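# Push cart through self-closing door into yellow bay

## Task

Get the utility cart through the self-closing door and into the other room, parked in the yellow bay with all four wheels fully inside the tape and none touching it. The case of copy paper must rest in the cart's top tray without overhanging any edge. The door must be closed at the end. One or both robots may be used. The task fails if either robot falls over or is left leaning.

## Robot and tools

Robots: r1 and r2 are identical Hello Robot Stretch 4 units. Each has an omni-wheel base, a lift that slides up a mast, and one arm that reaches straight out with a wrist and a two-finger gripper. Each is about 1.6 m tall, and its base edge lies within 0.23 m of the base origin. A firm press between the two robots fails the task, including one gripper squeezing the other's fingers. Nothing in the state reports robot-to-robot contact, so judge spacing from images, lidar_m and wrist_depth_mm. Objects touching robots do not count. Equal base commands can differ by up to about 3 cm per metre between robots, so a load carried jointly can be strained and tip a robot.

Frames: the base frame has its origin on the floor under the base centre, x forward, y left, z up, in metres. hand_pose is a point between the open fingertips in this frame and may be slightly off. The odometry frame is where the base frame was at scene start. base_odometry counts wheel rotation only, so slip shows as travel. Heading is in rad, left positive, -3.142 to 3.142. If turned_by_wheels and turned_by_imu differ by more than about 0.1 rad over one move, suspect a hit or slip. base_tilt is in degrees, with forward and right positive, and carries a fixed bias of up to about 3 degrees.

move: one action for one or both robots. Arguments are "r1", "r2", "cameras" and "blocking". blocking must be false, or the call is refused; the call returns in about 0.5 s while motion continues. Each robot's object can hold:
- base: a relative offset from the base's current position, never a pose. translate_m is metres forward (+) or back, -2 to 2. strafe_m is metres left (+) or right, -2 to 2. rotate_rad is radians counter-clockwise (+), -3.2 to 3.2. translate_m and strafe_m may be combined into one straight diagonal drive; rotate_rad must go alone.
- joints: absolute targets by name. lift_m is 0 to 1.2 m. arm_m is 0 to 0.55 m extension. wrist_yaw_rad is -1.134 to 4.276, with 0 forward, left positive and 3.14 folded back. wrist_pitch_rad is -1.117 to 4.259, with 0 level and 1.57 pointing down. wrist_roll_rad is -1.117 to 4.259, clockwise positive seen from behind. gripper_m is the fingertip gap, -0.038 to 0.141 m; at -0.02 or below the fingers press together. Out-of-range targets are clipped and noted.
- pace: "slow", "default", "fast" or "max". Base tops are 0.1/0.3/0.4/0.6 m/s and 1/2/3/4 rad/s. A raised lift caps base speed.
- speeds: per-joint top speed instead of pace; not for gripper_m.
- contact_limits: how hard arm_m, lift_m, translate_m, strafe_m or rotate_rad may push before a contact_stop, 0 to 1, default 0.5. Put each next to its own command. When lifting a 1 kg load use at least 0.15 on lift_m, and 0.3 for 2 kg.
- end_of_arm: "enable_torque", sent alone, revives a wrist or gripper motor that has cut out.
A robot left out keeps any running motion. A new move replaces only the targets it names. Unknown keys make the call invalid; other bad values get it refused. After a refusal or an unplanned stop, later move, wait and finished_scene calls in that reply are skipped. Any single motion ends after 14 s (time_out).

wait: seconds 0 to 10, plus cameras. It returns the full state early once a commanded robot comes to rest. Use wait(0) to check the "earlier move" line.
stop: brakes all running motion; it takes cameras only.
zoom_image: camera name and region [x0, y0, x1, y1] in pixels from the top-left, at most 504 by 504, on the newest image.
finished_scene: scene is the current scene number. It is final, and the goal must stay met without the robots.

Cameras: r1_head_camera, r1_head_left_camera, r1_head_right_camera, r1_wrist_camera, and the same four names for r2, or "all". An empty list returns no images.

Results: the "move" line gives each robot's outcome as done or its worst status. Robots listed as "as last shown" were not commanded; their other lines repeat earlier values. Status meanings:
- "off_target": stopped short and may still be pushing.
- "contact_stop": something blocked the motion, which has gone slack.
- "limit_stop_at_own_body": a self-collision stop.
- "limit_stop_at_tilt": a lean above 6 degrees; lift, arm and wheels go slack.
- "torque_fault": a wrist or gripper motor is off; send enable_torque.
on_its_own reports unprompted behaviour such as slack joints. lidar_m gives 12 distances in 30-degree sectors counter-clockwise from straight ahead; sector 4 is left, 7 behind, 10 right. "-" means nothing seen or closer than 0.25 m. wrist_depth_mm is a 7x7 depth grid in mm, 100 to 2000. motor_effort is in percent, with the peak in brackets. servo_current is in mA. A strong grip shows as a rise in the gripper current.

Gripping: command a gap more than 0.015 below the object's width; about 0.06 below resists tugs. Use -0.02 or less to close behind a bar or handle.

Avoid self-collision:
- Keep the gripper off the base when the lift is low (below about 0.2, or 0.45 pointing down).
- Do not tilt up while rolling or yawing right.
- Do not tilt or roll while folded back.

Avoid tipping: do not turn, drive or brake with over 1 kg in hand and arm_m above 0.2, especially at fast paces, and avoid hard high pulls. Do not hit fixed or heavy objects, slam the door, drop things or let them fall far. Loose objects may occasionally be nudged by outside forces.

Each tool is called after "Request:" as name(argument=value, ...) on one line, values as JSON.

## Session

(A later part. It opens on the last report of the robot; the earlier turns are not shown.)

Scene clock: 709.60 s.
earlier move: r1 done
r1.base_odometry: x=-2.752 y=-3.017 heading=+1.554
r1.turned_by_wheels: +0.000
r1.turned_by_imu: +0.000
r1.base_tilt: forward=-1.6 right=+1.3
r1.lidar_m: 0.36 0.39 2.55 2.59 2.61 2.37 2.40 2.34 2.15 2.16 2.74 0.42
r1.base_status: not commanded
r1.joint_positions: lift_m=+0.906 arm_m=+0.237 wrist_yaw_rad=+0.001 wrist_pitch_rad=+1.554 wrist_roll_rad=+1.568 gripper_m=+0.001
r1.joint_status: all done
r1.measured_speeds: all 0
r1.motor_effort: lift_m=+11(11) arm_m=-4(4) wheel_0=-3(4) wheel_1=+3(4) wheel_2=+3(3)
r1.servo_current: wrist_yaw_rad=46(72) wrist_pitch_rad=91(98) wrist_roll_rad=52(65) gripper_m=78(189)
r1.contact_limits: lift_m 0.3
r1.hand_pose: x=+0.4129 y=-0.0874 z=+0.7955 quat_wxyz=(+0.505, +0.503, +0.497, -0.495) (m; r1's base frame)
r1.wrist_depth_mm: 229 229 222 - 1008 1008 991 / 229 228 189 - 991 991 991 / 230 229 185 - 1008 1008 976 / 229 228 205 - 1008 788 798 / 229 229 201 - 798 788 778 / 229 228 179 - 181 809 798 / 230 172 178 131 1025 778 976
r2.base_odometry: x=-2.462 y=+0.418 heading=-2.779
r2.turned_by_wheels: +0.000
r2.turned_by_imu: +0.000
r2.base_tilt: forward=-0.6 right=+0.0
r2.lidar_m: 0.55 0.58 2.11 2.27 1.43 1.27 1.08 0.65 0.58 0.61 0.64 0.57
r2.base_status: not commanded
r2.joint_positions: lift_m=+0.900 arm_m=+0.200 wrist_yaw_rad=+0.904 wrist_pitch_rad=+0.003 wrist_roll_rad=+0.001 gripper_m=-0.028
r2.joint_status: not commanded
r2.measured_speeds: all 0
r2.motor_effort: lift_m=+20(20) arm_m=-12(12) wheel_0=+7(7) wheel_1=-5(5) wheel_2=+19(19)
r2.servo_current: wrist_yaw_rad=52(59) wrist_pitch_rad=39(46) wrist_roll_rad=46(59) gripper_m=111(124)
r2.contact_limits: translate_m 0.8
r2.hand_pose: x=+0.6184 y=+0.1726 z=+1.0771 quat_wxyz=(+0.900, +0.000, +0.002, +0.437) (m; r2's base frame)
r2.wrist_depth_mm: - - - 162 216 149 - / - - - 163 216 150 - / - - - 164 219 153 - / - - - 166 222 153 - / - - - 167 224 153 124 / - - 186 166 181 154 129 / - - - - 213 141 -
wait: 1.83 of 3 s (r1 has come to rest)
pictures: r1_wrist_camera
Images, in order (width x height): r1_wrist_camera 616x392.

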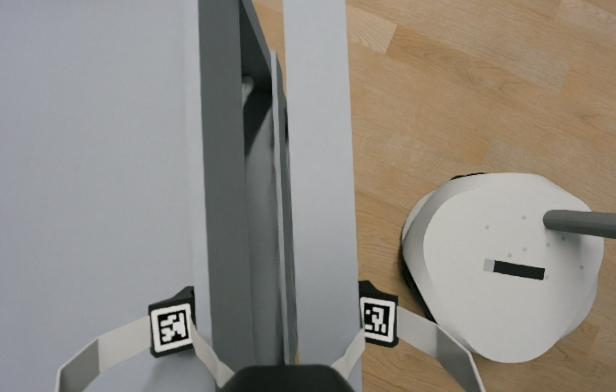

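Request:
move(blocking=false, cameras=[], r1={"base":{"strafe_m":0.22,"translate_m":0.027},"joints":{"wrist_yaw_rad":-0.29},"speeds":{"wrist_yaw_rad":0.12},"pace":"slow"})

Request:
wait(seconds=4, cameras=["r1_head_camera","r1_wrist_camera"])

Scene clock: 740.27 s.
move: r1 moving
r1.base_odometry: x=-2.766 y=-3.015 heading=+1.553
r1.turned_by_wheels: -0.001
r1.turned_by_imu: -0.003
r1.base_tilt: forward=-1.6 right=+1.3
r1.lidar_m: 0.35 0.39 2.52 2.57 2.62 2.37 2.39 2.37 2.17 2.17 2.72 0.40
r1.base_status: translate_m moving; strafe_m moving
r1.joint_positions: lift_m=+0.906 arm_m=+0.237 wrist_yaw_rad=-0.042 wrist_pitch_rad=+1.554 wrist_roll_rad=+1.568 gripper_m=+0.001
r1.joint_status: wrist_yaw_rad moving
r1.measured_speeds: translate_m=+0.006 strafe_m=+0.051 rotate_rad=-0.002 lift_m=+0.000 arm_m=+0.000 wrist_yaw_rad=-0.145 wrist_pitch_rad=+0.000 wrist_roll_rad=+0.000
r1.motor_effort: lift_m=+11(11) arm_m=-4(4) wheel_0=-12(12) wheel_1=+4(8) wheel_2=+0(3)
r1.servo_current: wrist_yaw_rad=65(104) wrist_pitch_rad=91(91) wrist_roll_rad=33(65) gripper_m=78(85)
r1.contact_limits: lift_m 0.3
r1.hand_pose: x=+0.4091 y=-0.0875 z=+0.7955 quat_wxyz=(+0.494, +0.514, +0.486, -0.506) (m; r1's base frame)
r1.wrist_depth_mm: 230 229 208 - 1008 1025 991 / 231 229 195 - 1008 1008 991 / 230 229 190 - 1008 1008 1008 / 231 229 183 - 991 788 798 / 230 229 201 - 809 798 788 / 230 229 185 - 180 798 788 / 230 171 183 130 1008 788 991
r2: as last shown
r2.turned_by_imu: +0.004
r2.lidar_m: 0.56 0.63 2.15 2.26 1.43 1.27 1.09 0.66 0.58 0.58 0.66 0.56
r2.motor_effort: lift_m=+20(20) arm_m=-12(12) wheel_0=+7(7) wheel_1=-5(6) wheel_2=+19(19)
r2.servo_current: wrist_yaw_rad=46(59) wrist_pitch_rad=39(46) wrist_roll_rad=46(59) gripper_m=117(124)
r2.contact_limits: translate_m 0.8
r2.wrist_depth_mm: - - - 162 216 148 - / - - - 163 216 150 - / - - - 164 220 152 - / - - - 166 221 153 - / - - - 167 224 153 124 / - - 186 166 180 154 129 / - - - - 211 141 -
pictures: none
No camera images: "cameras" was empty.

Scene clock: 743.20 s.
earlier move: r1 done
r1.base_odometry: x=-2.972 y=-2.986 heading=+1.553
r1.turned_by_wheels: +0.000
r1.turned_by_imu: +0.000
r1.base_tilt: forward=-1.6 right=+1.3
r1.lidar_m: 0.37 0.44 2.32 2.38 2.53 2.32 2.36 2.59 2.36 2.40 0.40 0.34
r1.base_status: done
r1.joint_positions: lift_m=+0.906 arm_m=+0.237 wrist_yaw_rad=-0.290 wrist_pitch_rad=+1.568 wrist_roll_rad=+1.569 gripper_m=+0.001
r1.joint_status: all done
r1.measured_speeds: all 0
r1.motor_effort: lift_m=+11(11) arm_m=+4(4) wheel_0=-4(13) wheel_1=+2(8) wheel_2=-6(9)
r1.servo_current: wrist_yaw_rad=46(104) wrist_pitch_rad=46(91) wrist_roll_rad=59(78) gripper_m=72(85)
r1.contact_limits: lift_m 0.3
r1.hand_pose: x=+0.3837 y=-0.0840 z=+0.7954 quat_wxyz=(+0.424, +0.567, +0.422, -0.566) (m; r1's base frame)
r1.wrist_depth_mm: 227 225 221 1042 1008 1025 1025 / 227 227 228 1008 1025 1008 1025 / 227 227 211 1008 809 798 809 / 227 226 205 1042 798 798 809 / 227 227 227 842 798 798 1008 / 226 226 183 788 179 1008 1008 / 227 225 227 125 991 1008 1008
r2.base_odometry: x=-2.462 y=+0.418 heading=-2.779
r2.turned_by_wheels: +0.000
r2.turned_by_imu: +0.000
r2.base_tilt: forward=-0.6 right=+0.0
r2.lidar_m: 0.57 0.59 2.19 2.27 1.42 1.27 1.09 0.67 0.56 0.60 0.65 0.55
r2.base_status: not commanded
r2.joint_positions: lift_m=+0.900 arm_m=+0.200 wrist_yaw_rad=+0.904 wrist_pitch_rad=+0.003 wrist_roll_rad=+0.001 gripper_m=-0.028
r2.joint_status: not commanded
r2.measured_speeds: all 0
r2.motor_effort: lift_m=+20(20) arm_m=-12(12) wheel_0=+7(7) wheel_1=-5(6) wheel_2=+19(19)
r2.servo_current: wrist_yaw_rad=52(65) wrist_pitch_rad=39(46) wrist_roll_rad=46(65) gripper_m=117(124)
r2.contact_limits: translate_m 0.8
r2.hand_pose: x=+0.6184 y=+0.1726 z=+1.0771 quat_wxyz=(+0.900, +0.000, +0.002, +0.437) (m; r2's base frame)
r2.wrist_depth_mm: - - - 161 216 148 - / - - - 163 216 150 - / - - - 164 219 152 - / - - - 167 221 153 - / - - - 167 224 154 124 / - - 186 166 181 154 129 / - - - - 213 141 -
wait: 2.93 of 4 s (r1 has come to rest)
pictures: r1_head_camera, r1_wrist_camera
Images, in order (width x height): r1_head_camera 420x560, r1_wrist_camera 616x392.

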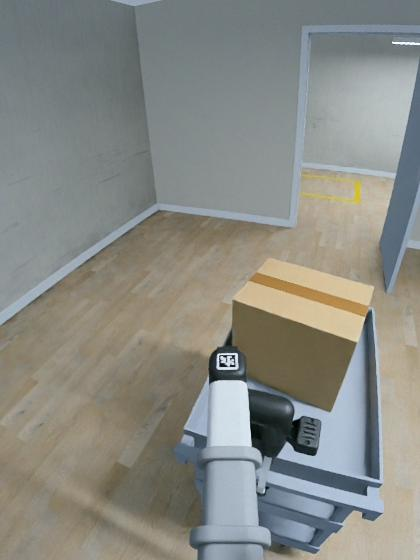

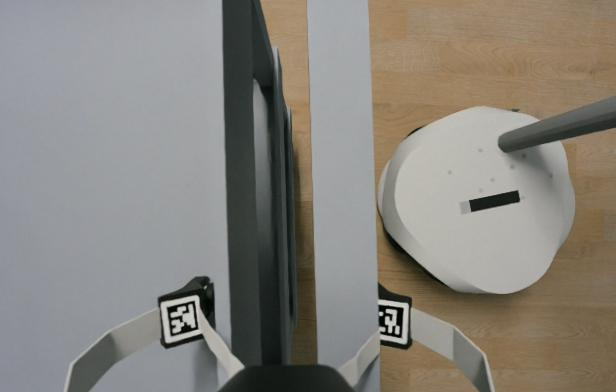

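Request:
move(blocking=false, cameras=[], r1={"base":{"translate_m":1.0,"strafe_m":-0.298},"pace":"default"})

Request:
wait(seconds=6, cameras=["r1_head_camera","r1_wrist_camera"])

Scene clock: 750.37 s.
move: r1 moving
r1.base_odometry: x=-2.962 y=-2.955 heading=+1.553
r1.turned_by_wheels: +0.000
r1.turned_by_imu: +0.001
r1.base_tilt: forward=-1.7 right=+1.3
r1.lidar_m: 0.36 0.42 2.33 2.38 2.57 2.35 2.37 2.57 2.36 2.41 0.35 0.31
r1.base_status: translate_m moving; strafe_m moving
r1.joint_positions: lift_m=+0.906 arm_m=+0.237 wrist_yaw_rad=-0.294 wrist_pitch_rad=+1.582 wrist_roll_rad=+1.569 gripper_m=+0.001
r1.joint_status: not commanded
r1.measured_speeds: translate_m=+0.121 strafe_m=-0.041 rotate_rad=-0.005 lift_m=+0.000 arm_m=+0.000 wrist_yaw_rad=-0.013 wrist_pitch_rad=+0.044 wrist_roll_rad=+0.000
r1.motor_effort: lift_m=+11(11) arm_m=+4(4) wheel_0=+10(10) wheel_1=+8(8) wheel_2=-14(15)
r1.servo_current: wrist_yaw_rad=52(59) wrist_pitch_rad=72(72) wrist_roll_rad=46(72) gripper_m=59(72)
r1.contact_limits: lift_m 0.3
r1.hand_pose: x=+0.3794 y=-0.0827 z=+0.7954 quat_wxyz=(+0.419, +0.565, +0.425, -0.570) (m; r1's base frame)
r1.wrist_depth_mm: 220 224 224 1008 - 1025 1060 / 221 223 225 1025 - 1042 1060 / 220 224 224 1008 - 820 1060 / 220 223 224 1025 - 809 1042 / 220 223 224 991 - 820 1042 / 220 221 180 1008 - 1042 1060 / 221 159 223 1008 131 173 1025
r2: as last shown
r2.turned_by_imu: +0.001
r2.base_tilt: forward=-0.7 right=+0.0
r2.lidar_m: 0.57 0.62 2.20 2.29 1.44 1.28 1.06 0.66 0.58 0.59 0.63 0.55
r2.motor_effort: lift_m=+20(20) arm_m=-12(12) wheel_0=+7(7) wheel_1=-5(5) wheel_2=+19(19)
r2.servo_current: wrist_yaw_rad=52(59) wrist_pitch_rad=52(52) wrist_roll_rad=46(59) gripper_m=111(124)
r2.contact_limits: translate_m 0.8
r2.wrist_depth_mm: - - - 162 216 148 - / - - - 163 216 150 - / - - - 164 220 152 - / - - - 166 221 153 - / - - - 167 224 153 125 / - - 186 167 180 154 129 / - - - - 213 141 -
pictures: none
No camera images: "cameras" was empty.

Scene clock: 754.80 s.
earlier move: r1 done
r1.base_odometry: x=-2.657 y=-1.991 heading=+1.554
r1.turned_by_wheels: +0.001
r1.turned_by_imu: +0.111
r1.base_tilt: forward=-1.6 right=+1.2
r1.lidar_m: 0.35 0.40 2.15 2.23 3.01 3.30 3.44 2.72 2.59 2.68 1.60 0.36
r1.base_status: done
r1.joint_positions: lift_m=+0.906 arm_m=+0.237 wrist_yaw_rad=-0.289 wrist_pitch_rad=+1.565 wrist_roll_rad=+1.568 gripper_m=+0.001
r1.joint_status: not commanded
r1.measured_speeds: all 0
r1.motor_effort: lift_m=+8(11) arm_m=-4(4) wheel_0=+4(23) wheel_1=+4(9) wheel_2=+4(18)
r1.servo_current: wrist_yaw_rad=65(72) wrist_pitch_rad=52(98) wrist_roll_rad=59(72) gripper_m=59(72)
r1.contact_limits: lift_m 0.3
r1.hand_pose: x=+0.3846 y=-0.0843 z=+0.7956 quat_wxyz=(+0.425, +0.567, +0.422, -0.565) (m; r1's base frame)
r1.wrist_depth_mm: 229 228 231 - 1008 991 1008 / 229 228 211 - 1025 1008 991 / 228 229 194 - 1008 809 788 / 229 228 192 - 798 798 798 / 229 227 206 - 820 798 788 / 229 228 185 - 178 820 1025 / 229 163 180 157 1008 1008 1008
r2.base_odometry: x=-2.462 y=+0.418 heading=-2.779
r2.turned_by_wheels: +0.000
r2.turned_by_imu: +0.001
r2.base_tilt: forward=-0.6 right=+0.0
r2.lidar_m: 0.55 0.60 5.21 2.27 1.43 1.25 1.08 0.63 0.58 0.59 0.64 0.56
r2.base_status: not commanded
r2.joint_positions: lift_m=+0.900 arm_m=+0.200 wrist_yaw_rad=+0.904 wrist_pitch_rad=+0.003 wrist_roll_rad=+0.001 gripper_m=-0.028
r2.joint_status: not commanded
r2.measured_speeds: all 0
r2.motor_effort: lift_m=+20(20) arm_m=-12(12) wheel_0=+7(7) wheel_1=-5(5) wheel_2=+19(19)
r2.servo_current: wrist_yaw_rad=46(65) wrist_pitch_rad=46(52) wrist_roll_rad=39(59) gripper_m=117(124)
r2.contact_limits: translate_m 0.8
r2.hand_pose: x=+0.6184 y=+0.1726 z=+1.0771 quat_wxyz=(+0.900, +0.000, +0.002, +0.437) (m; r2's base frame)
r2.wrist_depth_mm: - - - 162 216 148 - / - - - 163 217 150 - / - - - 164 219 152 - / - - - 166 221 153 - / - - - 167 224 154 125 / - - 186 166 180 154 129 / - - - - 213 141 -
wait: 4.43 of 6 s (r1 has come to rest)
pictures: r1_head_camera, r1_wrist_camera
Images, in order (width x height): r1_head_camera 420x560, r1_wrist_camera 616x392.

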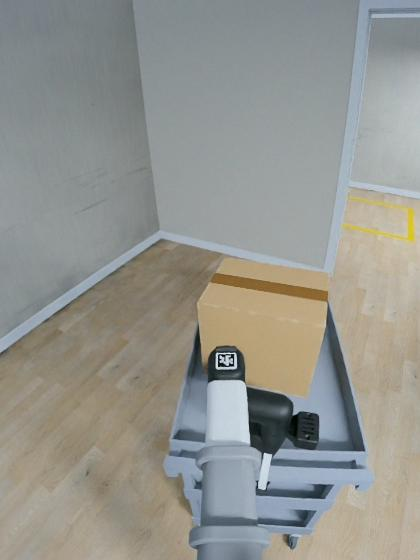

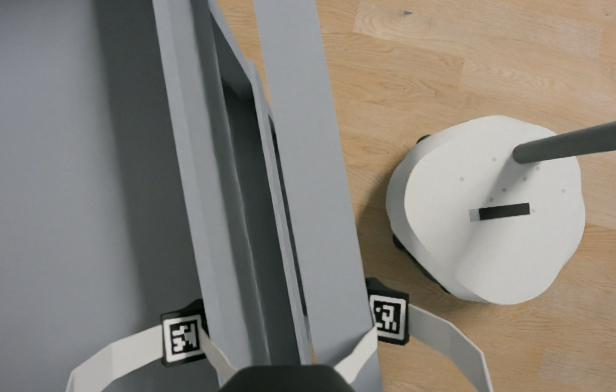

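Request:
move(blocking=false, cameras=[], r1={"base":{"strafe_m":0.306,"translate_m":0.133},"joints":{"wrist_yaw_rad":-0.66},"speeds":{"wrist_yaw_rad":0.12},"pace":"slow"})

Request:
wait(seconds=5, cameras=[])

Request:
move(blocking=false, cameras=[], r1={"base":{"rotate_rad":-0.46},"joints":{"wrist_yaw_rad":-0.1},"speeds":{"wrist_yaw_rad":0.7},"pace":"slow"})

Request:
wait(seconds=4, cameras=["r1_head_camera","r1_wrist_camera"])

Scene clock: 788.13 s.
move: r1 moving
r1.base_odometry: x=-2.668 y=-1.986 heading=+1.554
r1.turned_by_wheels: +0.000
r1.turned_by_imu: -0.002
r1.base_tilt: forward=-1.6 right=+1.3
r1.lidar_m: 0.35 0.39 2.13 2.21 2.98 3.30 3.44 2.72 2.60 2.70 1.62 0.38
r1.base_status: translate_m moving; strafe_m moving
r1.joint_positions: lift_m=+0.906 arm_m=+0.237 wrist_yaw_rad=-0.331 wrist_pitch_rad=+1.565 wrist_roll_rad=+1.568 gripper_m=+0.001
r1.joint_status: wrist_yaw_rad moving
r1.measured_speeds: translate_m=+0.019 strafe_m=+0.044 rotate_rad=-0.001 lift_m=+0.000 arm_m=+0.000 wrist_yaw_rad=-0.130 wrist_pitch_rad=+0.000 wrist_roll_rad=+0.000
r1.motor_effort: lift_m=+8(9) arm_m=-3(4) wheel_0=-4(8) wheel_1=+6(8) wheel_2=-2(5)
r1.servo_current: wrist_yaw_rad=91(111) wrist_pitch_rad=46(52) wrist_roll_rad=46(65) gripper_m=65(65)
r1.contact_limits: lift_m 0.3
r1.hand_pose: x=+0.3810 y=-0.0832 z=+0.7956 quat_wxyz=(+0.413, +0.576, +0.410, -0.574) (m; r1's base frame)
r1.wrist_depth_mm: 230 228 317 - 1008 1008 1008 / 229 228 238 - 1008 991 1008 / 229 229 203 - 1008 798 798 / 229 228 195 - 798 798 788 / 229 228 195 - 809 798 788 / 229 229 184 - 179 854 1008 / 229 164 190 237 1008 1025 1008
r2: as last shown
r2.turned_by_imu: +0.005
r2.base_tilt: forward=-0.7 right=+0.0
r2.lidar_m: 0.56 0.59 5.22 2.26 1.42 1.28 1.09 0.66 0.58 0.61 0.65 0.57
r2.servo_current: wrist_yaw_rad=46(59) wrist_pitch_rad=39(46) wrist_roll_rad=39(52) gripper_m=117(124)
r2.contact_limits: translate_m 0.8
r2.wrist_depth_mm: - - - 162 215 148 - / - - - 163 217 151 - / - - - 164 220 152 - / - - - 166 222 153 - / - - - 167 224 154 124 / - - 186 166 180 153 130 / - - - - 213 141 -
pictures: none
No camera images: "cameras" was empty.

Scene clock: 792.23 s.
earlier move: r1 done
r1.base_odometry: x=-2.961 y=-1.853 heading=+1.553
r1.turned_by_wheels: -0.001
r1.turned_by_imu: +0.000
r1.base_tilt: forward=-1.6 right=+1.3
r1.lidar_m: 0.37 1.92 1.82 1.90 2.53 3.27 3.40 3.07 2.91 3.02 0.29 0.28
r1.base_status: done
r1.joint_positions: lift_m=+0.906 arm_m=+0.237 wrist_yaw_rad=-0.656 wrist_pitch_rad=+1.560 wrist_roll_rad=+1.569 gripper_m=+0.001
r1.joint_status: all done
r1.measured_speeds: all 0
r1.motor_effort: lift_m=+9(9) arm_m=-4(4) wheel_0=-8(14) wheel_1=+1(8) wheel_2=-3(9)
r1.servo_current: wrist_yaw_rad=26(111) wrist_pitch_rad=65(72) wrist_roll_rad=59(85) gripper_m=65(65)
r1.contact_limits: lift_m 0.3
r1.hand_pose: x=+0.3570 y=-0.0711 z=+0.7956 quat_wxyz=(+0.316, +0.636, +0.310, -0.632) (m; r1's base frame)
r1.wrist_depth_mm: 229 228 186 - 1008 1008 1008 / 230 229 178 - 798 798 1008 / 229 229 190 - 798 798 991 / 229 229 183 - 798 798 991 / 229 229 224 - 1025 1008 976 / 228 228 179 - 180 1008 1008 / 229 172 206 - 1008 147 991
r2.base_odometry: x=-2.462 y=+0.418 heading=-2.779
r2.turned_by_wheels: +0.000
r2.turned_by_imu: +0.001
r2.base_tilt: forward=-0.6 right=+0.0
r2.lidar_m: 0.56 0.62 5.22 2.29 1.45 1.28 1.08 0.65 0.60 0.59 0.63 0.55
r2.base_status: not commanded
r2.joint_positions: lift_m=+0.900 arm_m=+0.200 wrist_yaw_rad=+0.904 wrist_pitch_rad=+0.003 wrist_roll_rad=+0.001 gripper_m=-0.028
r2.joint_status: not commanded
r2.measured_speeds: all 0
r2.motor_effort: lift_m=+20(20) arm_m=-12(12) wheel_0=+7(8) wheel_1=-5(6) wheel_2=+19(19)
r2.servo_current: wrist_yaw_rad=52(65) wrist_pitch_rad=46(52) wrist_roll_rad=46(65) gripper_m=117(130)
r2.contact_limits: translate_m 0.8
r2.hand_pose: x=+0.6184 y=+0.1726 z=+1.0771 quat_wxyz=(+0.900, +0.000, +0.002, +0.437) (m; r2's base frame)
r2.wrist_depth_mm: - - - 162 216 148 - / - - - 163 217 151 - / - - - 164 220 152 - / - - - 166 221 153 - / - - - 167 224 153 125 / - - 186 166 180 154 130 / - - - - 212 141 -
wait: 4.10 of 5 s (r1 has come to rest)
pictures: none
No camera images: "cameras" was empty.

Scene clock: 792.73 s.
move: r1 moving
r1.base_odometry: x=-2.961 y=-1.853 heading=+1.430
r1.turned_by_wheels: -0.124
r1.turned_by_imu: -0.124
r1.base_tilt: forward=-1.6 right=+1.3
r1.lidar_m: 0.35 0.41 1.81 1.85 2.24 3.26 3.32 3.18 2.90 2.95 0.32 0.31
r1.base_status: rotate_rad moving
r1.joint_positions: lift_m=+0.906 arm_m=+0.237 wrist_yaw_rad=-0.392 wrist_pitch_rad=+1.576 wrist_roll_rad=+1.569 gripper_m=+0.001
r1.joint_status: wrist_yaw_rad moving
r1.measured_speeds: translate_m=+0.000 strafe_m=-0.001 rotate_rad=-0.483 lift_m=+0.000 arm_m=+0.000 wrist_yaw_rad=+0.676 wrist_pitch_rad=+0.041 wrist_roll_rad=+0.000
r1.motor_effort: lift_m=+9(9) arm_m=+3(4) wheel_0=+15(15) wheel_1=+7(7) wheel_2=+7(8)
r1.servo_current: wrist_yaw_rad=143(143) wrist_pitch_rad=52(59) wrist_roll_rad=46(59) gripper_m=59(59)
r1.contact_limits: lift_m 0.3
r1.hand_pose: x=+0.3730 y=-0.0802 z=+0.7956 quat_wxyz=(+0.392, +0.586, +0.395, -0.588) (m; r1's base frame)
r1.wrist_depth_mm: 220 223 223 1008 - 1008 1025 / 222 222 224 991 - 842 591 / 221 223 224 1008 - 820 1025 / 222 224 224 1025 - 809 1025 / 221 223 224 1025 - 820 1025 / 222 223 183 1025 177 1025 1025 / 223 163 200 1008 - 1025 1008
r2: as last shown
r2.turned_by_imu: +0.000
r2.lidar_m: 0.56 0.58 5.21 2.29 1.43 1.27 1.10 0.66 0.57 0.59 0.63 0.55
r2.motor_effort: lift_m=+20(20) arm_m=-12(12) wheel_0=+7(7) wheel_1=-5(5) wheel_2=+19(19)
r2.servo_current: wrist_yaw_rad=39(52) wrist_pitch_rad=46(46) wrist_roll_rad=46(59) gripper_m=117(124)
r2.contact_limits: translate_m 0.8
r2.wrist_depth_mm: - - - 162 216 148 - / - - - 162 216 150 - / - - - 164 220 152 - / - - - 167 221 153 - / - - - 167 224 154 124 / - - 186 167 181 154 129 / - - - - 212 141 -
pictures: none
No camera images: "cameras" was empty.

Scene clock: 793.90 s.
earlier move: r1 done
r1.base_odometry: x=-2.961 y=-1.853 heading=+1.095
r1.turned_by_wheels: -0.335
r1.turned_by_imu: -0.336
r1.base_tilt: forward=-1.6 right=+1.2
r1.lidar_m: 0.34 0.35 1.86 1.80 1.92 2.74 3.28 3.47 2.98 2.91 2.30 0.42
r1.base_status: done
r1.joint_positions: lift_m=+0.906 arm_m=+0.237 wrist_yaw_rad=-0.097 wrist_pitch_rad=+1.561 wrist_roll_rad=+1.568 gripper_m=+0.001
r1.joint_status: all done
r1.measured_speeds: all 0
r1.motor_effort: lift_m=+9(9) arm_m=-4(5) wheel_0=+6(18) wheel_1=+1(8) wheel_2=+8(10)
r1.servo_current: wrist_yaw_rad=52(176) wrist_pitch_rad=52(65) wrist_roll_rad=52(59) gripper_m=65(65)
r1.contact_limits: lift_m 0.3
r1.hand_pose: x=+0.4022 y=-0.0873 z=+0.7956 quat_wxyz=(+0.479, +0.525, +0.473, -0.521) (m; r1's base frame)
r1.wrist_depth_mm: 228 227 293 - 1008 991 1008 / 228 227 220 - 1008 1025 991 / 229 228 200 - 991 1008 976 / 229 228 196 - 976 798 809 / 229 228 185 - 809 788 778 / 229 229 182 - 179 788 788 / 229 167 181 127 1008 1008 1008
r2.base_odometry: x=-2.462 y=+0.418 heading=-2.779
r2.turned_by_wheels: +0.000
r2.turned_by_imu: +0.000
r2.base_tilt: forward=-0.6 right=+0.0
r2.lidar_m: 0.57 0.64 5.22 2.31 1.42 1.25 1.12 0.66 0.58 0.58 0.64 0.55
r2.base_status: not commanded
r2.joint_positions: lift_m=+0.900 arm_m=+0.200 wrist_yaw_rad=+0.904 wrist_pitch_rad=+0.003 wrist_roll_rad=+0.001 gripper_m=-0.028
r2.joint_status: not commanded
r2.measured_speeds: all 0
r2.motor_effort: lift_m=+20(20) arm_m=-12(12) wheel_0=+7(7) wheel_1=-5(5) wheel_2=+19(19)
r2.servo_current: wrist_yaw_rad=59(59) wrist_pitch_rad=46(46) wrist_roll_rad=33(65) gripper_m=117(124)
r2.contact_limits: translate_m 0.8
r2.hand_pose: x=+0.6184 y=+0.1726 z=+1.0771 quat_wxyz=(+0.900, +0.000, +0.002, +0.437) (m; r2's base frame)
r2.wrist_depth_mm: - - - 162 216 148 - / - - - 163 216 151 - / - - - 164 220 152 - / - - - 166 220 153 - / - - - 167 225 154 124 / - - 186 166 180 154 129 / - - - - 212 141 -
wait: 1.17 of 4 s (r1 has come to rest)
pictures: r1_head_camera, r1_wrist_camera
Images, in order (width x height): r1_head_camera 420x560, r1_wrist_camera 616x392.

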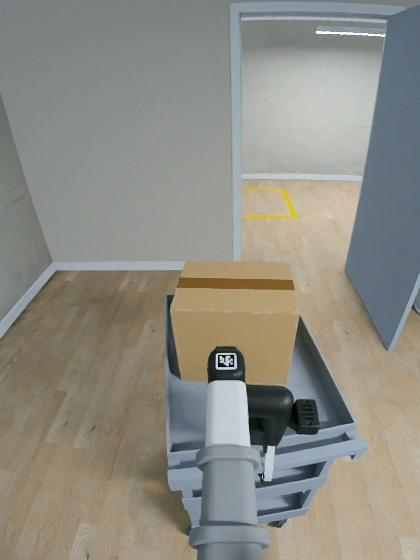

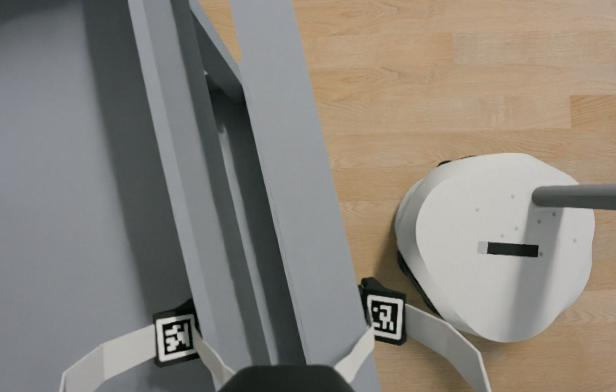

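Request:
move(blocking=false, cameras=[], r1={"base":{"strafe_m":0.42,"translate_m":0.13},"joints":{"wrist_yaw_rad":-0.62},"speeds":{"wrist_yaw_rad":0.12},"pace":"slow"})

Request:
wait(seconds=6, cameras=["r1_head_camera","r1_wrist_camera"])

Scene clock: 806.87 s.
move: r1 moving
r1.base_odometry: x=-2.970 y=-1.844 heading=+1.095
r1.turned_by_wheels: +0.000
r1.turned_by_imu: -0.001
r1.base_tilt: forward=-1.6 right=+1.3
r1.lidar_m: 0.33 0.34 1.87 1.78 1.93 2.71 3.31 3.48 3.01 2.94 2.34 0.41
r1.base_status: translate_m moving; strafe_m moving
r1.joint_positions: lift_m=+0.906 arm_m=+0.237 wrist_yaw_rad=-0.140 wrist_pitch_rad=+1.561 wrist_roll_rad=+1.568 gripper_m=+0.001
r1.joint_status: wrist_yaw_rad moving
r1.measured_speeds: translate_m=+0.015 strafe_m=+0.048 rotate_rad=-0.003 lift_m=+0.000 arm_m=+0.000 wrist_yaw_rad=-0.144 wrist_pitch_rad=+0.000 wrist_roll_rad=+0.000
r1.motor_effort: lift_m=+9(9) arm_m=-4(4) wheel_0=-5(5) wheel_1=+7(8) wheel_2=-1(7)
r1.servo_current: wrist_yaw_rad=72(124) wrist_pitch_rad=46(59) wrist_roll_rad=39(59) gripper_m=59(59)
r1.contact_limits: lift_m 0.3
r1.hand_pose: x=+0.3985 y=-0.0870 z=+0.7956 quat_wxyz=(+0.467, +0.535, +0.462, -0.531) (m; r1's base frame)
r1.wrist_depth_mm: 230 210 345 - 1008 1008 1008 / 229 229 229 - 1025 991 1008 / 229 228 204 - 1008 1008 991 / 229 229 190 - 976 778 788 / 229 229 181 - 820 798 788 / 229 229 182 - 178 798 788 / 229 165 181 126 1025 1008 1008
r2: as last shown
r2.turned_by_imu: +0.002
r2.base_tilt: forward=-0.7 right=+0.0
r2.lidar_m: 0.56 0.60 5.20 2.28 1.43 1.27 1.08 0.68 0.60 0.60 0.64 0.56
r2.servo_current: wrist_yaw_rad=52(52) wrist_pitch_rad=39(46) wrist_roll_rad=46(59) gripper_m=117(124)
r2.contact_limits: translate_m 0.8
r2.wrist_depth_mm: - - - 162 215 148 - / - - - 163 216 150 - / - - - 164 219 152 - / - - - 166 222 153 - / - - - 167 224 153 125 / - - 186 166 181 154 129 / - - - - 212 141 -
pictures: none
No camera images: "cameras" was empty.

Scene clock: 812.03 s.
earlier move: r1 done
r1.base_odometry: x=-3.274 y=-1.545 heading=+1.094
r1.turned_by_wheels: -0.001
r1.turned_by_imu: +0.000
r1.base_tilt: forward=-1.6 right=+1.3
r1.lidar_m: 0.37 1.92 1.42 1.40 1.48 2.04 3.43 3.60 3.43 3.34 0.31 0.31
r1.base_status: done
r1.joint_positions: lift_m=+0.906 arm_m=+0.237 wrist_yaw_rad=-0.614 wrist_pitch_rad=+1.560 wrist_roll_rad=+1.568 gripper_m=+0.001
r1.joint_status: all done
r1.measured_speeds: all 0
r1.motor_effort: lift_m=+9(9) arm_m=-4(4) wheel_0=-6(12) wheel_1=+2(9) wheel_2=-3(9)
r1.servo_current: wrist_yaw_rad=52(130) wrist_pitch_rad=59(72) wrist_roll_rad=59(78) gripper_m=52(65)
r1.contact_limits: lift_m 0.3
r1.hand_pose: x=+0.3601 y=-0.0733 z=+0.7956 quat_wxyz=(+0.330, +0.629, +0.323, -0.625) (m; r1's base frame)
r1.wrist_depth_mm: 230 228 214 - 991 1008 517 / 229 229 196 - 1008 798 1008 / 229 229 183 - 798 798 820 / 230 229 192 - 788 798 991 / 229 229 200 - 1008 991 1008 / 229 229 181 - 180 991 991 / 229 171 205 - 991 147 976
r2.base_odometry: x=-2.462 y=+0.418 heading=-2.779
r2.turned_by_wheels: +0.000
r2.turned_by_imu: +0.001
r2.base_tilt: forward=-0.7 right=+0.0
r2.lidar_m: 0.55 0.60 5.22 2.27 1.45 1.28 1.09 0.66 0.59 0.60 0.65 0.57
r2.base_status: not commanded
r2.joint_positions: lift_m=+0.900 arm_m=+0.200 wrist_yaw_rad=+0.904 wrist_pitch_rad=+0.003 wrist_roll_rad=+0.001 gripper_m=-0.028
r2.joint_status: not commanded
r2.measured_speeds: all 0
r2.motor_effort: lift_m=+20(20) arm_m=-12(12) wheel_0=+7(7) wheel_1=-5(6) wheel_2=+19(19)
r2.servo_current: wrist_yaw_rad=46(65) wrist_pitch_rad=46(52) wrist_roll_rad=52(59) gripper_m=117(124)
r2.contact_limits: translate_m 0.8
r2.hand_pose: x=+0.6184 y=+0.1726 z=+1.0771 quat_wxyz=(+0.900, +0.000, +0.002, +0.437) (m; r2's base frame)
r2.wrist_depth_mm: - - - 161 215 148 - / - - - 162 216 150 - / - - - 164 220 152 - / - - - 166 221 153 - / - - - 167 224 153 124 / - - 186 167 181 154 129 / - - - - 213 141 -
wait: 5.17 of 6 s (r1 has come to rest)
pictures: r1_head_camera, r1_wrist_camera
Images, in order (width x height): r1_head_camera 420x560, r1_wrist_camera 616x392.

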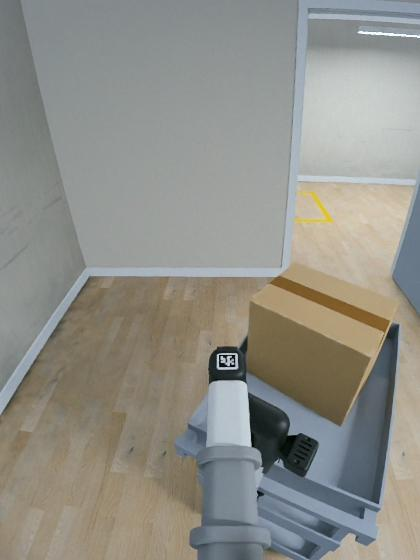

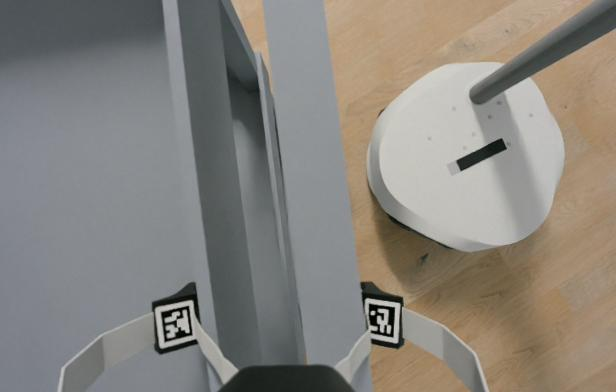

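Request:
move(blocking=false, cameras=[], r1={"base":{"strafe_m":-0.28,"translate_m":0.50},"pace":"slow"})

Request:
wait(seconds=7, cameras=["r1_head_camera","r1_wrist_camera"])

Scene clock: 818.83 s.
move: r1 moving
r1.base_odometry: x=-3.262 y=-1.537 heading=+1.095
r1.turned_by_wheels: +0.000
r1.turned_by_imu: +0.000
r1.base_tilt: forward=-1.6 right=+1.3
r1.lidar_m: 0.36 0.39 1.44 1.40 1.50 2.07 3.43 3.64 3.43 3.34 0.33 0.27
r1.base_status: translate_m moving; strafe_m moving
r1.joint_positions: lift_m=+0.906 arm_m=+0.237 wrist_yaw_rad=-0.618 wrist_pitch_rad=+1.565 wrist_roll_rad=+1.568 gripper_m=+0.001
r1.joint_status: not commanded
r1.measured_speeds: translate_m=+0.048 strafe_m=-0.027 rotate_rad=+0.000 lift_m=+0.000 arm_m=+0.000 wrist_yaw_rad=-0.006 wrist_pitch_rad=+0.051 wrist_roll_rad=+0.000
r1.motor_effort: lift_m=+9(9) arm_m=-2(4) wheel_0=+5(9) wheel_1=+2(5) wheel_2=-7(7)
r1.servo_current: wrist_yaw_rad=33(72) wrist_pitch_rad=46(59) wrist_roll_rad=59(59) gripper_m=59(65)
r1.contact_limits: lift_m 0.3
r1.hand_pose: x=+0.3585 y=-0.0722 z=+0.7956 quat_wxyz=(+0.327, +0.629, +0.324, -0.627) (m; r1's base frame)
r1.wrist_depth_mm: 228 229 247 - 1008 1008 508 / 229 228 204 - 820 798 1008 / 229 229 181 - 809 798 991 / 229 228 185 - 798 788 991 / 229 228 213 - 991 1008 1008 / 229 228 181 - 179 1025 1008 / 228 164 215 157 174 1025 1025
r2: as last shown
r2.base_tilt: forward=-0.6 right=+0.0
r2.lidar_m: 0.55 0.62 5.21 2.27 1.44 1.26 1.07 0.68 0.58 0.59 0.64 0.57
r2.motor_effort: lift_m=+20(20) arm_m=-12(12) wheel_0=+7(7) wheel_1=-5(5) wheel_2=+19(19)
r2.servo_current: wrist_yaw_rad=52(59) wrist_pitch_rad=39(46) wrist_roll_rad=39(52) gripper_m=124(124)
r2.contact_limits: translate_m 0.8
r2.wrist_depth_mm: - - - 161 216 148 - / - - - 163 216 150 - / - - - 164 220 152 - / - - - 167 222 153 - / - - - 167 224 153 124 / - - 186 167 181 154 129 / - - - - 212 141 -
pictures: none
No camera images: "cameras" was empty.

Scene clock: 825.23 s.
earlier move: r1 done
r1.base_odometry: x=-2.796 y=-1.228 heading=+1.096
r1.turned_by_wheels: +0.001
r1.turned_by_imu: +0.005
r1.base_tilt: forward=-1.6 right=+1.2
r1.lidar_m: 0.36 0.35 1.71 1.64 1.73 2.46 3.97 4.16 3.16 3.08 0.39 0.32
r1.base_status: done
r1.joint_positions: lift_m=+0.906 arm_m=+0.237 wrist_yaw_rad=-0.619 wrist_pitch_rad=+1.573 wrist_roll_rad=+1.566 gripper_m=+0.001
r1.joint_status: not commanded
r1.measured_speeds: all 0
r1.motor_effort: lift_m=+9(9) arm_m=+4(4) wheel_0=+9(17) wheel_1=+5(7) wheel_2=+2(10)
r1.servo_current: wrist_yaw_rad=46(72) wrist_pitch_rad=33(72) wrist_roll_rad=46(72) gripper_m=59(65)
r1.contact_limits: lift_m 0.3
r1.hand_pose: x=+0.3566 y=-0.0708 z=+0.7956 quat_wxyz=(+0.325, +0.627, +0.326, -0.628) (m; r1's base frame)
r1.wrist_depth_mm: 224 188 - 991 1025 1025 488 / 223 208 433 1008 854 809 1025 / 224 196 473 - 798 809 1025 / 224 224 207 - 798 809 1025 / 224 224 181 - 1025 1042 1025 / 224 225 182 - 176 1008 1042 / 224 164 177 197 130 1042 1042
r2.base_odometry: x=-2.462 y=+0.418 heading=-2.779
r2.turned_by_wheels: +0.000
r2.turned_by_imu: +0.001
r2.base_tilt: forward=-0.7 right=+0.0
r2.lidar_m: 0.56 0.58 5.22 2.29 1.43 1.24 1.08 0.65 0.60 0.59 0.65 0.56
r2.base_status: not commanded
r2.joint_positions: lift_m=+0.900 arm_m=+0.200 wrist_yaw_rad=+0.904 wrist_pitch_rad=+0.003 wrist_roll_rad=+0.001 gripper_m=-0.028
r2.joint_status: not commanded
r2.measured_speeds: all 0
r2.motor_effort: lift_m=+20(20) arm_m=-12(12) wheel_0=+7(7) wheel_1=-5(5) wheel_2=+19(19)
r2.servo_current: wrist_yaw_rad=52(65) wrist_pitch_rad=46(46) wrist_roll_rad=52(59) gripper_m=111(124)
r2.contact_limits: translate_m 0.8
r2.hand_pose: x=+0.6184 y=+0.1726 z=+1.0771 quat_wxyz=(+0.900, +0.000, +0.002, +0.437) (m; r2's base frame)
r2.wrist_depth_mm: - - - 162 215 148 - / - - - 163 216 151 - / - - - 164 219 152 - / - - - 166 221 153 - / - - - 167 224 154 124 / - - 186 166 181 154 130 / - - - - 213 141 -
wait: 6.40 of 7 s (r1 has come to rest)
pictures: r1_head_camera, r1_wrist_camera
Images, in order (width x height): r1_head_camera 420x560, r1_wrist_camera 616x392.

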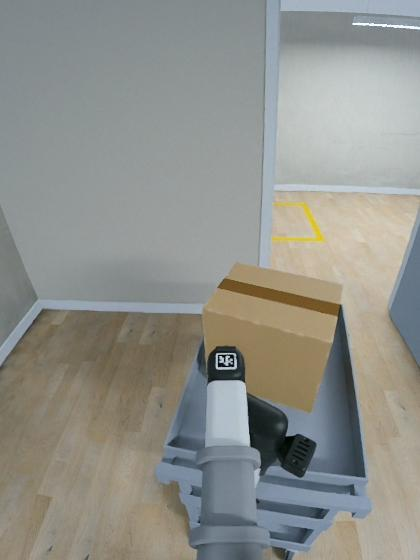

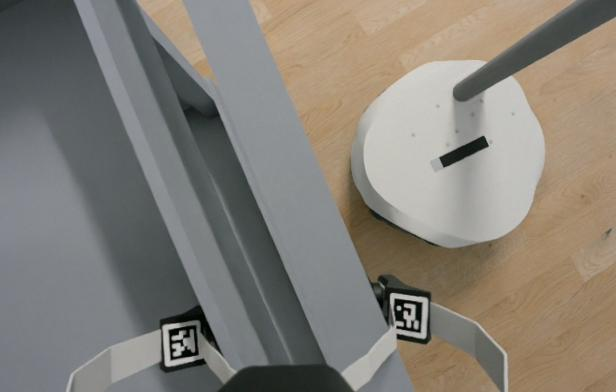

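Request:
move(blocking=false, cameras=[], r1={"base":{"strafe_m":-0.79,"translate_m":-0.86},"joints":{"wrist_yaw_rad":0.5},"speeds":{"wrist_yaw_rad":0.23},"pace":"default"})

Request:
wait(seconds=7, cameras=["r1_head_camera","r1_wrist_camera"])

Scene clock: 855.83 s.
move: r1 moving
r1.base_odometry: x=-2.788 y=-1.260 heading=+1.097
r1.turned_by_wheels: +0.001
r1.turned_by_imu: +0.000
r1.base_tilt: forward=-1.6 right=+1.3
r1.lidar_m: 0.34 0.37 1.70 1.66 1.75 2.53 3.98 4.10 3.14 3.07 1.46 0.35
r1.base_status: translate_m moving; strafe_m moving
r1.joint_positions: lift_m=+0.906 arm_m=+0.237 wrist_yaw_rad=-0.519 wrist_pitch_rad=+1.568 wrist_roll_rad=+1.566 gripper_m=+0.001
r1.joint_status: wrist_yaw_rad moving
r1.measured_speeds: translate_m=-0.093 strafe_m=-0.088 rotate_rad=+0.002 lift_m=+0.000 arm_m=+0.000 wrist_yaw_rad=+0.244 wrist_pitch_rad=-0.040 wrist_roll_rad=+0.000
r1.motor_effort: lift_m=+9(9) arm_m=+2(4) wheel_0=+13(13) wheel_1=-6(8) wheel_2=+14(14)
r1.servo_current: wrist_yaw_rad=72(72) wrist_pitch_rad=39(52) wrist_roll_rad=59(59) gripper_m=59(65)
r1.contact_limits: lift_m 0.3
r1.hand_pose: x=+0.3652 y=-0.0763 z=+0.7956 quat_wxyz=(+0.357, +0.611, +0.356, -0.610) (m; r1's base frame)
r1.wrist_depth_mm: 225 185 - 1025 1008 991 1008 / 226 195 375 - 1008 809 621 / 226 227 211 - 798 788 1008 / 227 226 204 - 809 798 1008 / 226 227 183 - 1025 820 1008 / 226 227 185 - 177 1008 1008 / 227 165 177 156 165 1008 1025
r2: as last shown
r2.turned_by_imu: +0.004
r2.base_tilt: forward=-0.6 right=+0.0
r2.lidar_m: 0.55 0.60 5.22 2.26 1.41 1.28 1.08 0.66 0.59 0.60 0.66 0.56
r2.servo_current: wrist_yaw_rad=52(59) wrist_pitch_rad=46(46) wrist_roll_rad=46(59) gripper_m=117(117)
r2.contact_limits: translate_m 0.8
r2.wrist_depth_mm: - - - 162 215 148 - / - - - 163 217 150 - / - - - 164 220 152 - / - - - 167 222 153 - / - - - 167 224 153 125 / - - 186 166 181 154 129 / - - - - 213 141 -
pictures: none
No camera images: "cameras" was empty.

Scene clock: 860.67 s.
earlier move: r1 done
r1.base_odometry: x=-2.487 y=-2.354 heading=+1.096
r1.turned_by_wheels: -0.001
r1.turned_by_imu: -0.002
r1.base_tilt: forward=-1.6 right=+1.3
r1.lidar_m: 0.31 0.33 2.54 2.48 2.60 3.15 3.09 3.05 2.33 2.25 2.37 0.51
r1.base_status: done
r1.joint_positions: lift_m=+0.906 arm_m=+0.237 wrist_yaw_rad=+0.497 wrist_pitch_rad=+1.560 wrist_roll_rad=+1.568 gripper_m=+0.001
r1.joint_status: all done
r1.measured_speeds: all 0
r1.motor_effort: lift_m=+11(11) arm_m=-4(4) wheel_0=+3(13) wheel_1=-1(11) wheel_2=+1(19)
r1.servo_current: wrist_yaw_rad=52(85) wrist_pitch_rad=59(85) wrist_roll_rad=46(72) gripper_m=52(72)
r1.contact_limits: lift_m 0.3
r1.hand_pose: x=+0.4524 y=-0.0753 z=+0.7954 quat_wxyz=(+0.610, +0.364, +0.606, -0.358) (m; r1's base frame)
r1.wrist_depth_mm: 231 229 210 - 1025 1008 991 / 231 230 200 - 1025 1008 1008 / 230 229 186 - 1008 1008 991 / 229 229 202 - 1008 1008 1025 / 231 229 217 - 1008 1008 991 / 230 229 181 - 181 798 798 / 230 173 227 477 798 788 798
r2.base_odometry: x=-2.462 y=+0.418 heading=-2.779
r2.turned_by_wheels: +0.000
r2.turned_by_imu: +0.001
r2.base_tilt: forward=-0.6 right=+0.1
r2.lidar_m: 0.56 0.58 1.69 2.26 1.42 1.27 1.09 0.64 0.59 0.59 0.62 0.55
r2.base_status: not commanded
r2.joint_positions: lift_m=+0.900 arm_m=+0.200 wrist_yaw_rad=+0.904 wrist_pitch_rad=+0.003 wrist_roll_rad=+0.001 gripper_m=-0.028
r2.joint_status: not commanded
r2.measured_speeds: all 0
r2.motor_effort: lift_m=+20(20) arm_m=-11(12) wheel_0=+7(8) wheel_1=-5(6) wheel_2=+19(19)
r2.servo_current: wrist_yaw_rad=46(59) wrist_pitch_rad=46(52) wrist_roll_rad=46(59) gripper_m=117(124)
r2.contact_limits: translate_m 0.8
r2.hand_pose: x=+0.6184 y=+0.1726 z=+1.0771 quat_wxyz=(+0.900, +0.000, +0.002, +0.437) (m; r2's base frame)
r2.wrist_depth_mm: - - - 162 215 148 - / - - - 163 216 150 - / - - - 164 219 152 - / - - - 166 222 153 - / - - - 167 224 153 125 / - - 187 166 180 154 130 / - - - - 212 141 -
wait: 4.83 of 7 s (r1 has come to rest)
pictures: r1_head_camera, r1_wrist_camera
Images, in order (width x height): r1_head_camera 420x560, r1_wrist_camera 616x392.

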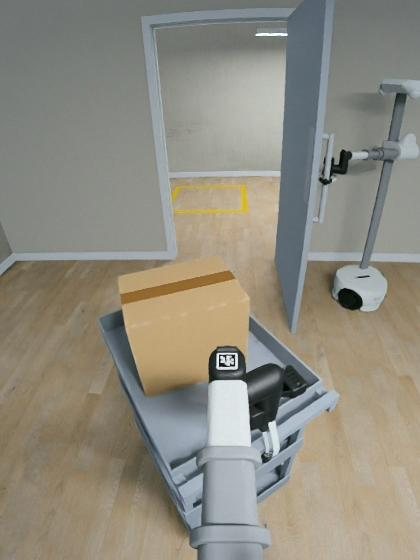

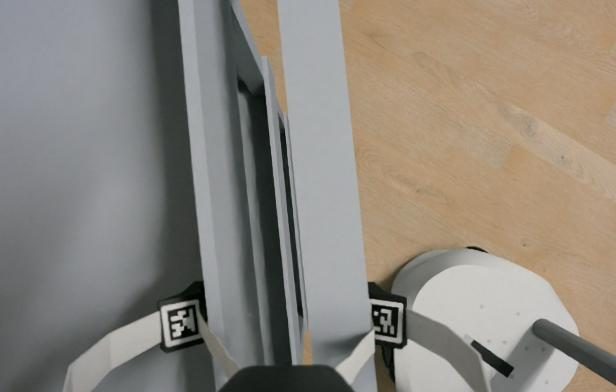

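Request:
move(blocking=false, cameras=[], r1={"base":{"strafe_m":0.63,"translate_m":-0.04},"joints":{"wrist_yaw_rad":-0.45},"speeds":{"wrist_yaw_rad":0.33},"pace":"default"})

Request:
wait(seconds=5, cameras=["r1_head_camera","r1_wrist_camera"])

Scene clock: 871.23 s.
move: r1 moving
r1.base_odometry: x=-2.518 y=-2.340 heading=+1.095
r1.turned_by_wheels: -0.001
r1.turned_by_imu: -0.002
r1.base_tilt: forward=-1.6 right=+1.3
r1.lidar_m: 0.31 0.33 2.52 2.43 2.61 3.15 3.09 3.12 2.32 2.30 2.42 0.48
r1.base_status: translate_m moving; strafe_m moving
r1.joint_positions: lift_m=+0.906 arm_m=+0.237 wrist_yaw_rad=+0.361 wrist_pitch_rad=+1.563 wrist_roll_rad=+1.568 gripper_m=+0.001
r1.joint_status: wrist_yaw_rad moving
r1.measured_speeds: translate_m=-0.007 strafe_m=+0.136 rotate_rad=-0.007 lift_m=+0.000 arm_m=+0.000 wrist_yaw_rad=-0.331 wrist_pitch_rad=+0.014 wrist_roll_rad=+0.000
r1.motor_effort: lift_m=+11(11) arm_m=-4(4) wheel_0=-16(17) wheel_1=+7(7) wheel_2=-2(4)
r1.servo_current: wrist_yaw_rad=46(78) wrist_pitch_rad=52(65) wrist_roll_rad=46(72) gripper_m=52(59)
r1.contact_limits: lift_m 0.3
r1.hand_pose: x=+0.4411 y=-0.0809 z=+0.7954 quat_wxyz=(+0.584, +0.404, +0.581, -0.399) (m; r1's base frame)
r1.wrist_depth_mm: 230 230 230 - 1025 991 1025 / 229 229 207 - 1008 1008 1008 / 229 229 190 - 1025 1008 1008 / 229 229 189 - 1008 1008 1008 / 229 228 216 - 976 798 1025 / 229 229 182 - 179 798 809 / 229 174 220 157 798 798 798
r2: as last shown
r2.lidar_m: 0.54 0.59 2.14 2.26 1.44 1.26 1.09 0.66 0.60 0.59 0.64 0.55
r2.motor_effort: lift_m=+20(20) arm_m=-12(12) wheel_0=+7(7) wheel_1=-5(5) wheel_2=+19(19)
r2.servo_current: wrist_yaw_rad=46(65) wrist_pitch_rad=39(46) wrist_roll_rad=52(52) gripper_m=117(124)
r2.contact_limits: translate_m 0.8
r2.wrist_depth_mm: - - - 162 216 148 - / - - - 163 216 151 - / - - - 164 219 152 - / - - - 167 221 153 - / - - - 167 224 153 124 / - - 186 166 181 154 130 / - - - - 212 140 -
pictures: none
No camera images: "cameras" was empty.

Scene clock: 874.20 s.
earlier move: r1 done
r1.base_odometry: x=-3.065 y=-2.101 heading=+1.096
r1.turned_by_wheels: +0.001
r1.turned_by_imu: +0.003
r1.base_tilt: forward=-1.6 right=+1.3
r1.lidar_m: 0.37 2.51 1.90 1.85 1.93 2.80 3.02 3.20 2.95 2.88 0.35 0.33
r1.base_status: done
r1.joint_positions: lift_m=+0.906 arm_m=+0.237 wrist_yaw_rad=-0.447 wrist_pitch_rad=+1.564 wrist_roll_rad=+1.569 gripper_m=+0.001
r1.joint_status: all done
r1.measured_speeds: all 0
r1.motor_effort: lift_m=+11(11) arm_m=+1(4) wheel_0=-2(20) wheel_1=+0(10) wheel_2=+4(5)
r1.servo_current: wrist_yaw_rad=39(85) wrist_pitch_rad=46(65) wrist_roll_rad=46(72) gripper_m=59(65)
r1.contact_limits: lift_m 0.3
r1.hand_pose: x=+0.3719 y=-0.0797 z=+0.7954 quat_wxyz=(+0.379, +0.599, +0.375, -0.597) (m; r1's base frame)
r1.wrist_depth_mm: 229 228 228 1025 1008 976 991 / 229 229 191 521 1008 991 634 / 229 229 189 - 798 798 798 / 229 229 219 - 798 798 798 / 229 229 216 - 820 798 1008 / 229 229 179 - 180 1025 991 / 230 172 181 - 1008 1008 1025
r2.base_odometry: x=-2.462 y=+0.418 heading=-2.779
r2.turned_by_wheels: +0.000
r2.turned_by_imu: +0.000
r2.base_tilt: forward=-0.7 right=+0.0
r2.lidar_m: 0.57 0.58 5.20 2.29 1.44 1.27 1.09 0.67 0.57 0.60 0.65 0.56
r2.base_status: not commanded
r2.joint_positions: lift_m=+0.900 arm_m=+0.200 wrist_yaw_rad=+0.904 wrist_pitch_rad=+0.003 wrist_roll_rad=+0.001 gripper_m=-0.028
r2.joint_status: not commanded
r2.measured_speeds: all 0
r2.motor_effort: lift_m=+20(20) arm_m=-12(12) wheel_0=+7(8) wheel_1=-5(6) wheel_2=+19(19)
r2.servo_current: wrist_yaw_rad=46(65) wrist_pitch_rad=33(46) wrist_roll_rad=46(59) gripper_m=117(124)
r2.contact_limits: translate_m 0.8
r2.hand_pose: x=+0.6184 y=+0.1726 z=+1.0771 quat_wxyz=(+0.900, +0.000, +0.002, +0.437) (m; r2's base frame)
r2.wrist_depth_mm: - - - 161 216 148 - / - - - 163 217 150 - / - - - 164 219 152 - / - - - 166 221 153 - / - - - 167 223 154 125 / - - 186 166 181 154 129 / - - - - 212 141 -
wait: 2.97 of 5 s (r1 has come to rest)
pictures: r1_head_camera, r1_wrist_camera
Images, in order (width x height): r1_head_camera 420x560, r1_wrist_camera 616x392.

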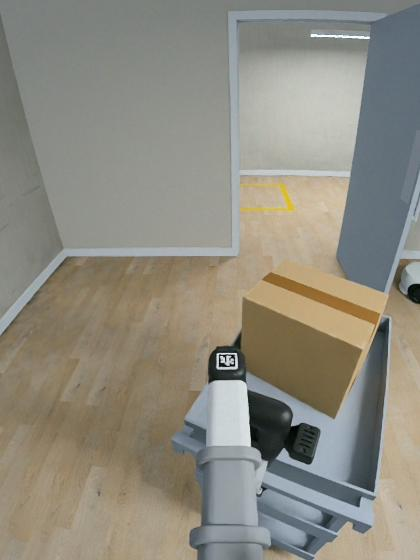

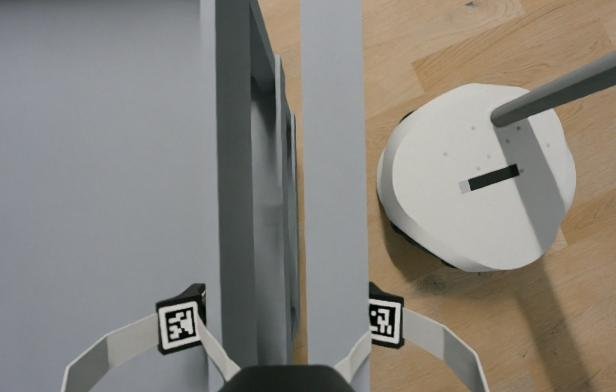

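Request:
move(blocking=false, r1={"base":{"translate_m":0.6,"strafe_m":-0.28},"pace":"slow","contact_limits":{"translate_m":0.7}}, cameras=[])

Request:
wait(seconds=7, cameras=["r1_head_camera","r1_wrist_camera"])

Scene clock: 896.27 s.
move: r1 moving
r1.base_odometry: x=-3.054 y=-2.093 heading=+1.096
r1.turned_by_wheels: +0.001
r1.turned_by_imu: +0.000
r1.base_tilt: forward=-1.6 right=+1.3
r1.lidar_m: 0.37 0.45 1.93 1.85 1.96 2.84 3.04 3.23 2.94 2.86 0.35 0.30
r1.base_status: translate_m moving; strafe_m moving
r1.joint_positions: lift_m=+0.906 arm_m=+0.237 wrist_yaw_rad=-0.449 wrist_pitch_rad=+1.567 wrist_roll_rad=+1.569 gripper_m=+0.001
r1.joint_status: not commanded
r1.measured_speeds: translate_m=+0.049 strafe_m=-0.023 rotate_rad=+0.000 lift_m=+0.000 arm_m=+0.000 wrist_yaw_rad=-0.005 wrist_pitch_rad=+0.033 wrist_roll_rad=+0.000
r1.motor_effort: lift_m=+11(11) arm_m=-2(4) wheel_0=+10(10) wheel_1=+4(5) wheel_2=-6(7)
r1.servo_current: wrist_yaw_rad=46(65) wrist_pitch_rad=46(52) wrist_roll_rad=46(72) gripper_m=52(59)
r1.contact_limits: lift_m 0.3; translate_m 0.7
r1.hand_pose: x=+0.3708 y=-0.0792 z=+0.7954 quat_wxyz=(+0.378, +0.599, +0.375, -0.598) (m; r1's base frame)
r1.wrist_depth_mm: 227 227 225 1025 1025 1008 1025 / 226 227 217 1008 1025 1008 621 / 227 226 213 1025 809 809 1008 / 228 227 210 1008 809 798 1008 / 228 226 227 820 891 798 1025 / 227 227 183 798 178 1008 1025 / 228 172 227 124 178 1008 1008
r2: as last shown
r2.turned_by_imu: +0.001
r2.base_tilt: forward=-0.6 right=+0.0
r2.lidar_m: 0.57 0.62 5.22 2.28 1.42 1.29 1.10 0.66 0.58 0.60 0.64 0.55
r2.motor_effort: lift_m=+20(20) arm_m=-12(12) wheel_0=+7(7) wheel_1=-5(5) wheel_2=+19(19)
r2.servo_current: wrist_yaw_rad=46(52) wrist_pitch_rad=46(46) wrist_roll_rad=52(65) gripper_m=111(124)
r2.contact_limits: translate_m 0.8
r2.wrist_depth_mm: - - - 162 215 148 - / - - - 163 217 150 - / - - - 165 219 152 - / - - - 166 221 153 - / - - - 167 224 154 124 / - - 186 167 181 154 130 / - - - - 212 141 -
pictures: none
No camera images: "cameras" was empty.

Scene clock: 903.27 s.
earlier move: r1 moving
r1.base_odometry: x=-2.542 y=-1.695 heading=+1.097
r1.turned_by_wheels: +0.000
r1.turned_by_imu: +0.003
r1.base_tilt: forward=-1.6 right=+1.3
r1.lidar_m: 0.38 2.27 2.12 2.09 2.23 3.22 3.68 3.55 2.70 2.64 0.29 0.29
r1.base_status: translate_m moving; strafe_m moving
r1.joint_positions: lift_m=+0.906 arm_m=+0.237 wrist_yaw_rad=-0.453 wrist_pitch_rad=+1.569 wrist_roll_rad=+1.571 gripper_m=+0.001
r1.joint_status: not commanded
r1.measured_speeds: translate_m=+0.004 strafe_m=-0.002 rotate_rad=+0.000 lift_m=+0.000 arm_m=+0.000 wrist_yaw_rad=+0.000 wrist_pitch_rad=+0.000 wrist_roll_rad=+0.000
r1.motor_effort: lift_m=+11(11) arm_m=+4(4) wheel_0=+6(16) wheel_1=+4(8) wheel_2=+0(11)
r1.servo_current: wrist_yaw_rad=26(72) wrist_pitch_rad=39(72) wrist_roll_rad=46(72) gripper_m=59(65)
r1.contact_limits: lift_m 0.3; translate_m 0.7
r1.hand_pose: x=+0.3702 y=-0.0789 z=+0.7954 quat_wxyz=(+0.376, +0.600, +0.374, -0.599) (m; r1's base frame)
r1.wrist_depth_mm: 227 226 228 1008 - 991 991 / 227 227 227 1025 - 809 798 / 227 228 226 991 - 809 1008 / 226 227 226 1025 - 798 1008 / 228 227 227 1025 - 798 1025 / 227 228 182 1025 178 1008 1008 / 227 174 226 1008 178 1025 991
r2.base_odometry: x=-2.462 y=+0.418 heading=-2.779
r2.turned_by_wheels: +0.000
r2.turned_by_imu: +0.001
r2.base_tilt: forward=-0.6 right=+0.0
r2.lidar_m: 0.55 0.59 5.21 2.24 1.45 1.27 1.08 0.68 0.59 0.61 0.65 0.56
r2.base_status: not commanded
r2.joint_positions: lift_m=+0.900 arm_m=+0.200 wrist_yaw_rad=+0.904 wrist_pitch_rad=+0.003 wrist_roll_rad=+0.001 gripper_m=-0.028
r2.joint_status: not commanded
r2.measured_speeds: all 0
r2.motor_effort: lift_m=+20(20) arm_m=-12(12) wheel_0=+7(8) wheel_1=-5(6) wheel_2=+19(19)
r2.servo_current: wrist_yaw_rad=59(65) wrist_pitch_rad=39(52) wrist_roll_rad=52(65) gripper_m=124(130)
r2.contact_limits: translate_m 0.8
r2.hand_pose: x=+0.6184 y=+0.1726 z=+1.0771 quat_wxyz=(+0.900, +0.000, +0.002, +0.437) (m; r2's base frame)
r2.wrist_depth_mm: - - - 161 215 148 - / - - - 163 216 151 - / - - - 164 220 152 - / - - - 166 222 153 - / - - - 167 224 154 125 / - - 186 166 180 154 130 / - - - - 212 141 -
wait: 7.00 s; no rest
pictures: r1_head_camera, r1_wrist_camera
Images, in order (width x height): r1_head_camera 420x560, r1_wrist_camera 616x392.

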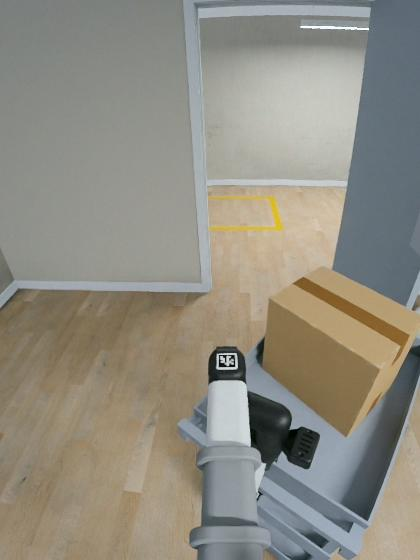

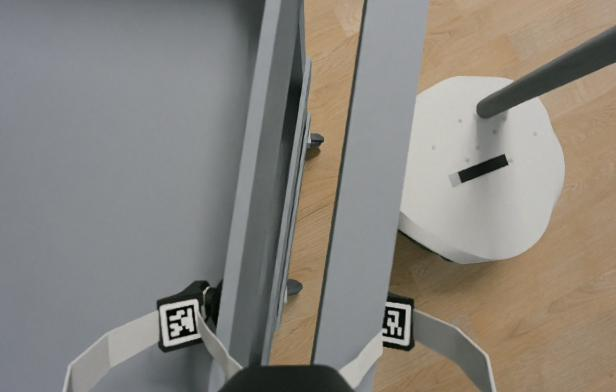

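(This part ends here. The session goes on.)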